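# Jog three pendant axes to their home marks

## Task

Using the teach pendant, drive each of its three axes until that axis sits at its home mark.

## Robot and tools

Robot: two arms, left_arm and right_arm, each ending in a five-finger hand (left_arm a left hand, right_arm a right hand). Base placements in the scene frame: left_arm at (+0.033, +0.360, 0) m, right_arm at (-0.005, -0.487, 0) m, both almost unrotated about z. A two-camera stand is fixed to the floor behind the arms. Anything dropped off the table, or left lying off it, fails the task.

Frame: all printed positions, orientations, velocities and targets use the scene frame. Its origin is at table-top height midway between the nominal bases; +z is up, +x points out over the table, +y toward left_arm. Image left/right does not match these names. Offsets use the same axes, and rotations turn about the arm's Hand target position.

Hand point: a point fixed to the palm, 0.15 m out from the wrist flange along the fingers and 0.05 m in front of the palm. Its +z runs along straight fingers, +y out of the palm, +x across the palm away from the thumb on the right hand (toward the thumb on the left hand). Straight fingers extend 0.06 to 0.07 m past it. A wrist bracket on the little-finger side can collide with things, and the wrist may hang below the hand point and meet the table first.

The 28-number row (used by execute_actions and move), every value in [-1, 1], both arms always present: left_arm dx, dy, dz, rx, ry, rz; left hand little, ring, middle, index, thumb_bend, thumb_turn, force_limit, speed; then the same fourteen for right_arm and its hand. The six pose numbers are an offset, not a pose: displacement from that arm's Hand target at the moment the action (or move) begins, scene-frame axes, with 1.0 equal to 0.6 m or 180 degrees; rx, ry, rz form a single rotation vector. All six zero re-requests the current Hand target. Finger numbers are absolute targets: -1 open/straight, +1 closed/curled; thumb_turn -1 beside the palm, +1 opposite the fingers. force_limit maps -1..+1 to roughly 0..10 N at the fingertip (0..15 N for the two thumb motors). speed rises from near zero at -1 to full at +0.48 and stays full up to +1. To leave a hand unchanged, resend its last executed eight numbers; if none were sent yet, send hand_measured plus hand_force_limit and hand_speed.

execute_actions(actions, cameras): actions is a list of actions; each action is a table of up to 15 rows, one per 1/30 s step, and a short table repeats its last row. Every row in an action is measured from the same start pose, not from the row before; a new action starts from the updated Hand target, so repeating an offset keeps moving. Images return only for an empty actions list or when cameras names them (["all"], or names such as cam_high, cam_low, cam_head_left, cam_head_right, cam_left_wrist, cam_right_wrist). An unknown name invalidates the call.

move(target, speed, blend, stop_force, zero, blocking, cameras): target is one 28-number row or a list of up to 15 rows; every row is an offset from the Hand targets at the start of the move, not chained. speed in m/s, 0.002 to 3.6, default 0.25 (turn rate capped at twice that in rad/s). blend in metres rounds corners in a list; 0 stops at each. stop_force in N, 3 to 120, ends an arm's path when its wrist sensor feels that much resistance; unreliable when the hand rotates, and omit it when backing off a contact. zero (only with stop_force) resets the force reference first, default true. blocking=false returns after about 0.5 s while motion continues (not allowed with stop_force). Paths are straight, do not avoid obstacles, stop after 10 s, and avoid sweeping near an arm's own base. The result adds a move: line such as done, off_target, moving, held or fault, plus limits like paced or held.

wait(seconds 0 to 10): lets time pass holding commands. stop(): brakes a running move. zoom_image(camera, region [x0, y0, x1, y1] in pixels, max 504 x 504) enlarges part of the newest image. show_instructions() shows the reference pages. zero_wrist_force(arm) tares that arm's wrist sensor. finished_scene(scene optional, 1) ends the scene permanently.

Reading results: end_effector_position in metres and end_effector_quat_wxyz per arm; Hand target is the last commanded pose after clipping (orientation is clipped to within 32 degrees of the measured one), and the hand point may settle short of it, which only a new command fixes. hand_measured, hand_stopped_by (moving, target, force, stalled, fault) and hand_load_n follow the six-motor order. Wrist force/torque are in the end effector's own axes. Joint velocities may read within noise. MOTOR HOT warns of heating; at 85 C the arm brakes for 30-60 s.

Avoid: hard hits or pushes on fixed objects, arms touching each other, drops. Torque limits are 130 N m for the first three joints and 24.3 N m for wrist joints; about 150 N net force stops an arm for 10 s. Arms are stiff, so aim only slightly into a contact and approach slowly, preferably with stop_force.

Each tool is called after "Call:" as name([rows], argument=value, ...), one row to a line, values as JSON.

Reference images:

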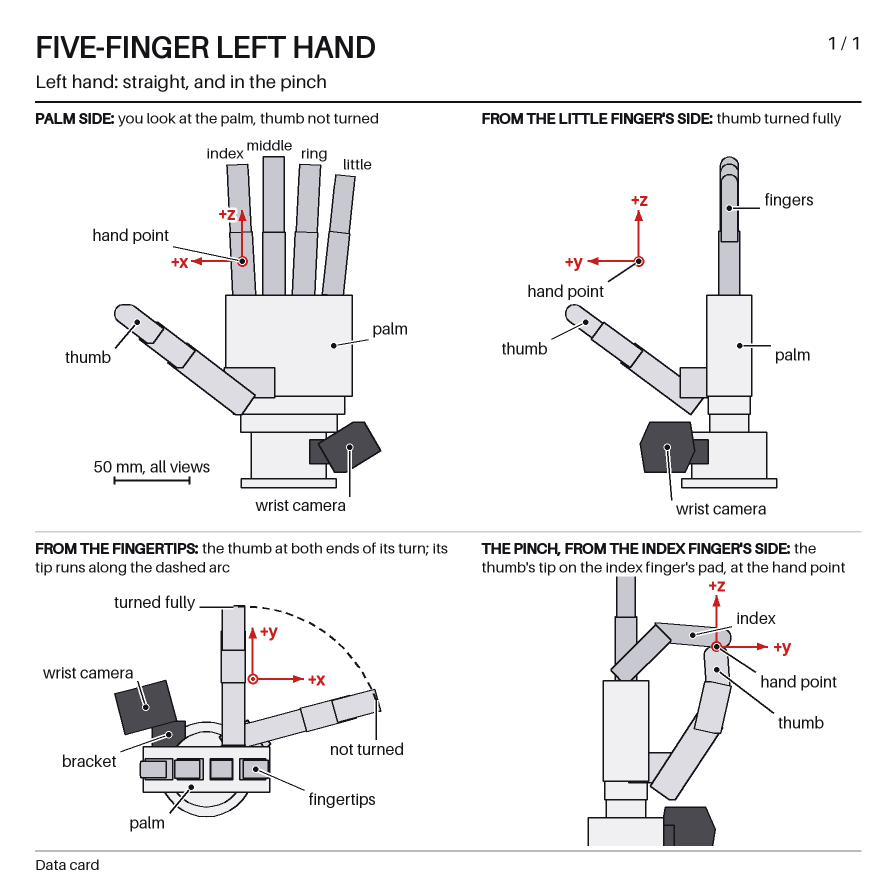

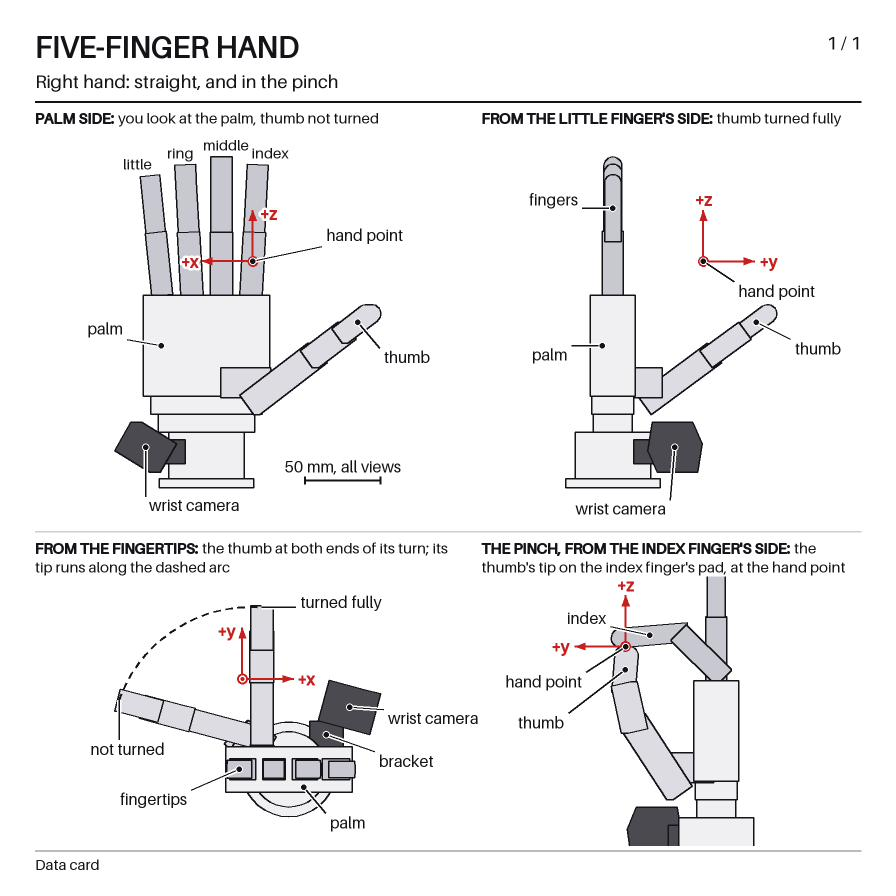

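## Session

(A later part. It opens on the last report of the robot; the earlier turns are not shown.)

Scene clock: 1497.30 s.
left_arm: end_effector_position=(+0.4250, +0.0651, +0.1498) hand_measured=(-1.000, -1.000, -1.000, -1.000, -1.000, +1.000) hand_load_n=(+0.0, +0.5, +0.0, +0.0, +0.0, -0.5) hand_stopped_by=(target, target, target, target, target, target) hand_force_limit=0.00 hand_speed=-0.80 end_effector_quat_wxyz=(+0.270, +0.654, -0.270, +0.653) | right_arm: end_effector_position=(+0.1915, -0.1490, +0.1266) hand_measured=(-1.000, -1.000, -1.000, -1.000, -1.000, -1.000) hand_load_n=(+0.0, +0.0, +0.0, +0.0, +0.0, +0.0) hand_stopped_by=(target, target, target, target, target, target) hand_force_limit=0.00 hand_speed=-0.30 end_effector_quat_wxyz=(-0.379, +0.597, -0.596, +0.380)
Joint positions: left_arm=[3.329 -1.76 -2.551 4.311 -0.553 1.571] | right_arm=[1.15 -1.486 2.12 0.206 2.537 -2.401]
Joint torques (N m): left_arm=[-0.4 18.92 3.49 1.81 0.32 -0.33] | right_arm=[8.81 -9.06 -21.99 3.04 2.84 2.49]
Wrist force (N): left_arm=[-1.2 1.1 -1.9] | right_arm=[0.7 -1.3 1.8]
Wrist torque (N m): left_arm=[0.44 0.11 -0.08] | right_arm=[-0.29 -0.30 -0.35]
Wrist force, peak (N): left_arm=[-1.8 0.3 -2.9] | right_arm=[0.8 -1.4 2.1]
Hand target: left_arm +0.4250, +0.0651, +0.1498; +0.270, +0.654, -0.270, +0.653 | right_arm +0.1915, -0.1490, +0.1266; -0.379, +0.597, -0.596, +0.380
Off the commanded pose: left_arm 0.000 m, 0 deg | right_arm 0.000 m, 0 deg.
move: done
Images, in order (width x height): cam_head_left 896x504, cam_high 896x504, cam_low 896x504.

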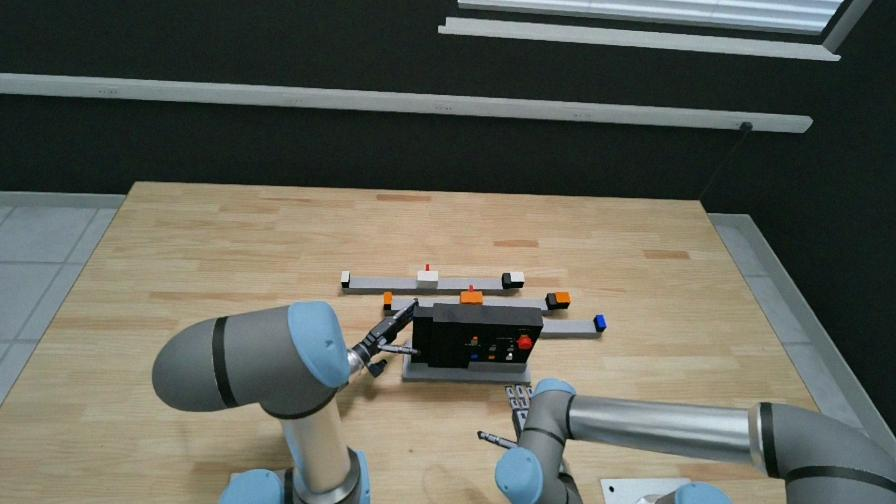

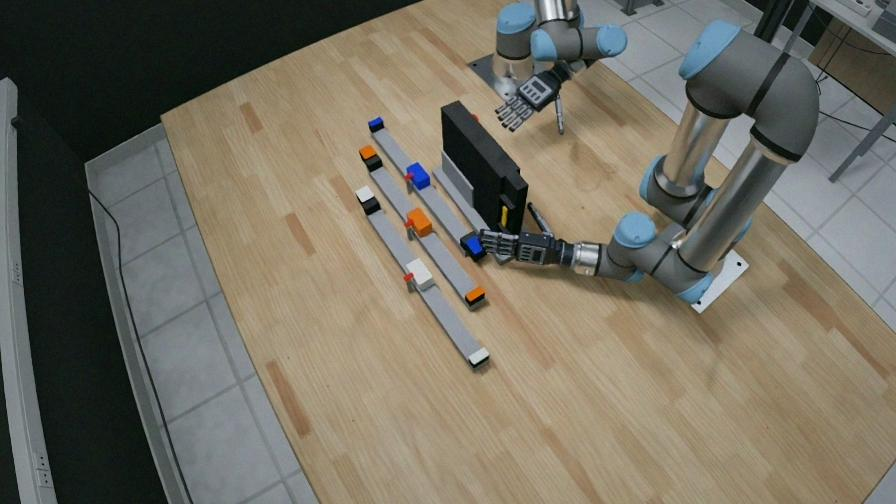

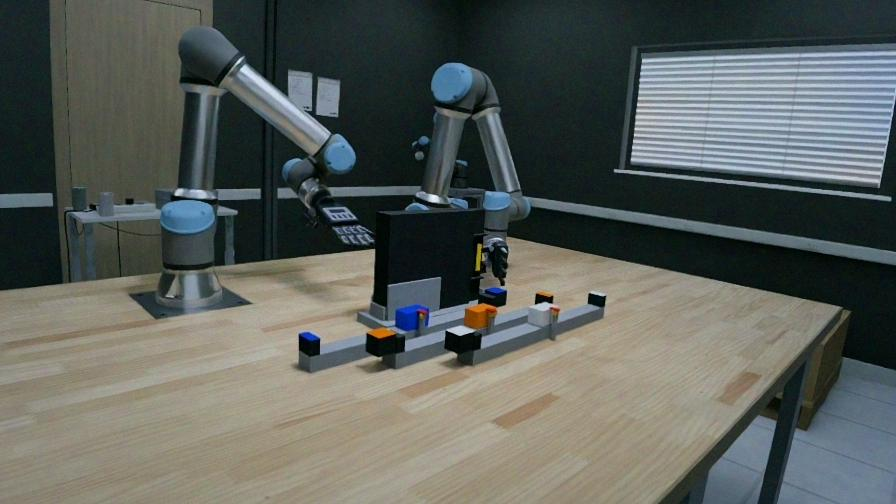

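Both hands have let go, so I'll back the left hand clear of the pendant.

Call:
move([
  [0, 0.09, 0.02, 0, 0, 0, -1, -1, -1, -1, -1, 1, 0.0, -0.8, 0, 0, 0, 0, 0, 0, -1, -1, -1, -1, -1, -1, 0, -0.3],
], speed=0.1, cameras=["cam_high", "cam_head_left", "cam_low", "cam_head_right"])

Call:
zoom_image(camera="cam_high", region=[390, 160, 450, 300])

Call:
zoom_image(camera="cam_head_left", region=[380, 250, 560, 390])

Scene clock: 1503.00 s.
left_arm: end_effector_position=(+0.4250, +0.1191, +0.1618) hand_measured=(-1.000, -1.000, -1.000, -1.000, -1.000, +1.000) hand_load_n=(+0.0, +0.0, +0.0, +0.0, +0.0, -0.5) hand_stopped_by=(target, target, target, target, target, target) hand_force_limit=0.00 hand_speed=-0.80 end_effector_quat_wxyz=(+0.270, +0.654, -0.270, +0.653) | right_arm: end_effector_position=(+0.1915, -0.1490, +0.1266) hand_measured=(-1.000, -1.000, -1.000, -1.000, -1.000, -1.000) hand_load_n=(+0.0, +0.0, +0.0, +0.0, +0.0, +0.0) hand_stopped_by=(target, target, target, target, target, target) hand_force_limit=0.00 hand_speed=-0.30 end_effector_quat_wxyz=(-0.379, +0.597, -0.596, +0.380)
Joint positions: left_arm=[3.553 -1.693 -2.572 4.263 -0.329 1.572] | right_arm=[1.15 -1.486 2.12 0.206 2.537 -2.401]
Joint torques (N m): left_arm=[14.24 22.87 2.61 -2.13 2.65 1.75] | right_arm=[8.21 -8.95 -21.28 2.9 2.76 2.48]
Wrist force (N): left_arm=[-0.6 1.1 -1.8] | right_arm=[0.7 -1.3 1.7]
Wrist torque (N m): left_arm=[0.43 0.01 -0.23] | right_arm=[-0.29 -0.30 -0.34]
Wrist force, peak (N): left_arm=[-1.3 1.2 -2.1] | right_arm=[0.6 -1.3 2.1]
Hand target: left_arm +0.4250, +0.1191, +0.1618; +0.270, +0.654, -0.270, +0.653 | right_arm +0.1915, -0.1490, +0.1266; -0.379, +0.597, -0.596, +0.380
Off the commanded pose: left_arm 0.000 m, 0 deg | right_arm 0.000 m, 0 deg.
move: done
Images, in order (width x height): cam_head_left 896x504, cam_head_right 896x504, cam_high 896x504, cam_low 896x504.

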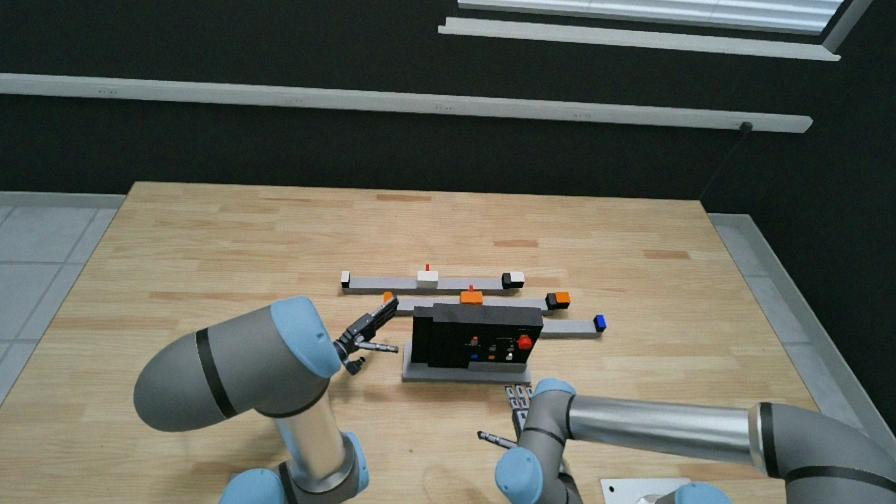

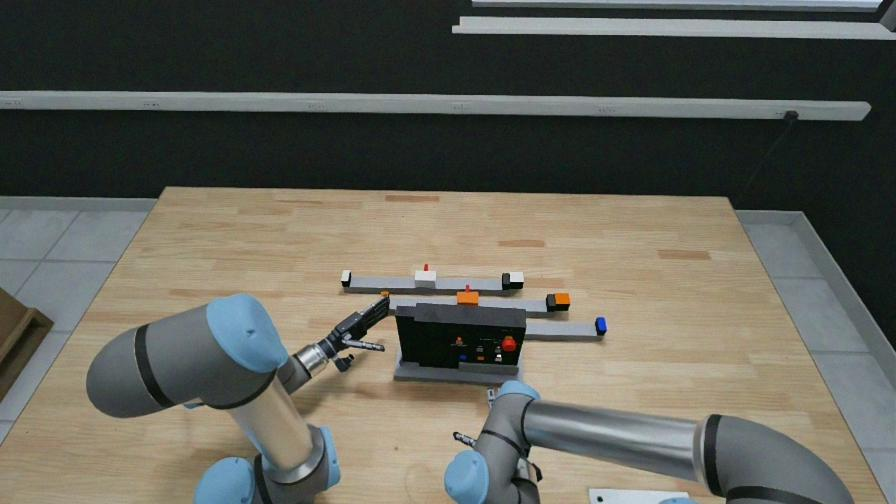

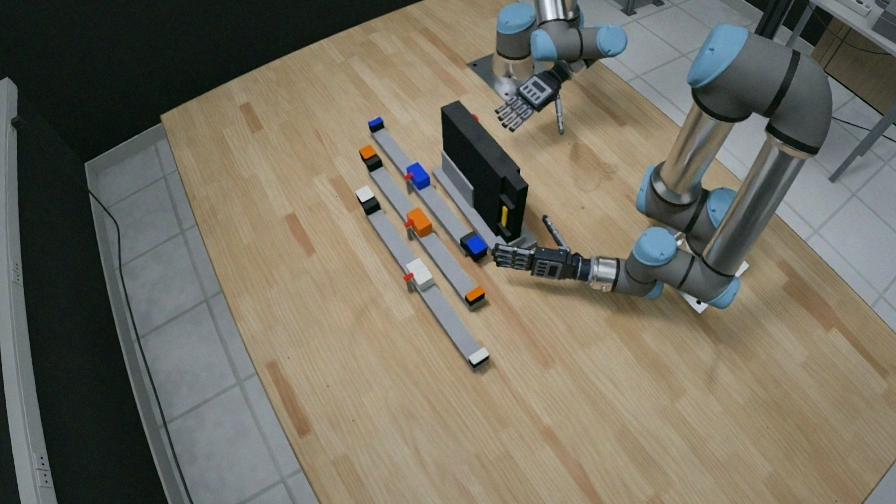

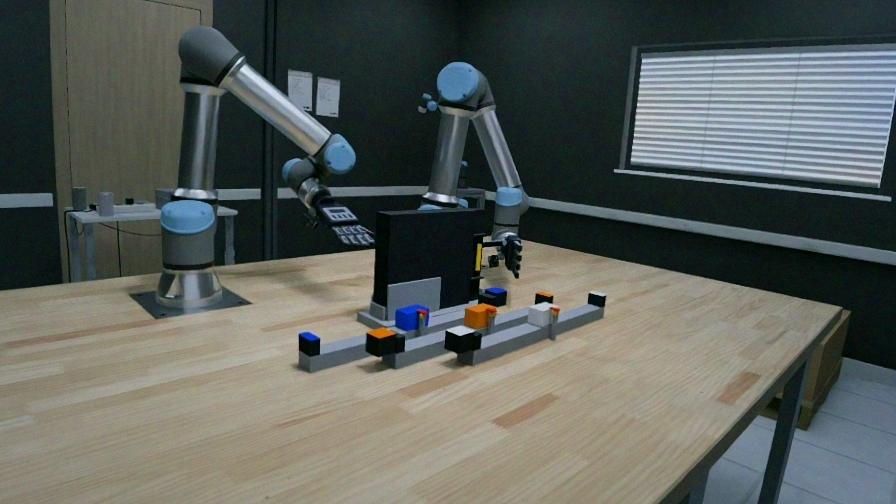

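Scaled by 3.600 from the camera's 896x504 image, which has a finer 1280x720 frame.

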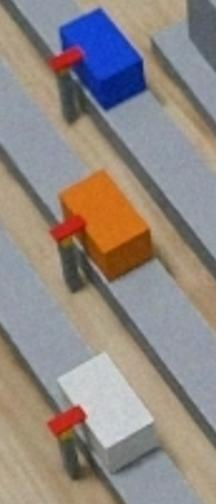

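Scaled by 2.800 from the camera's 896x504 image, which has a finer 1280x720 frame.

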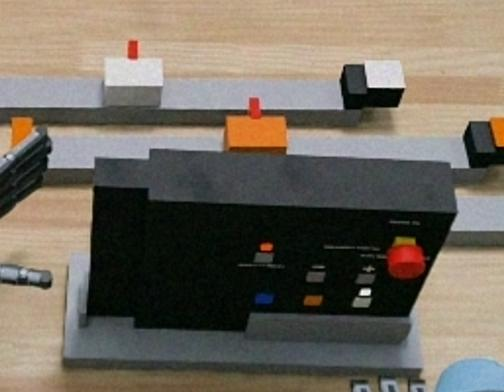

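Call:
finished_scene(scene=1)

The scene is finished: the task was done.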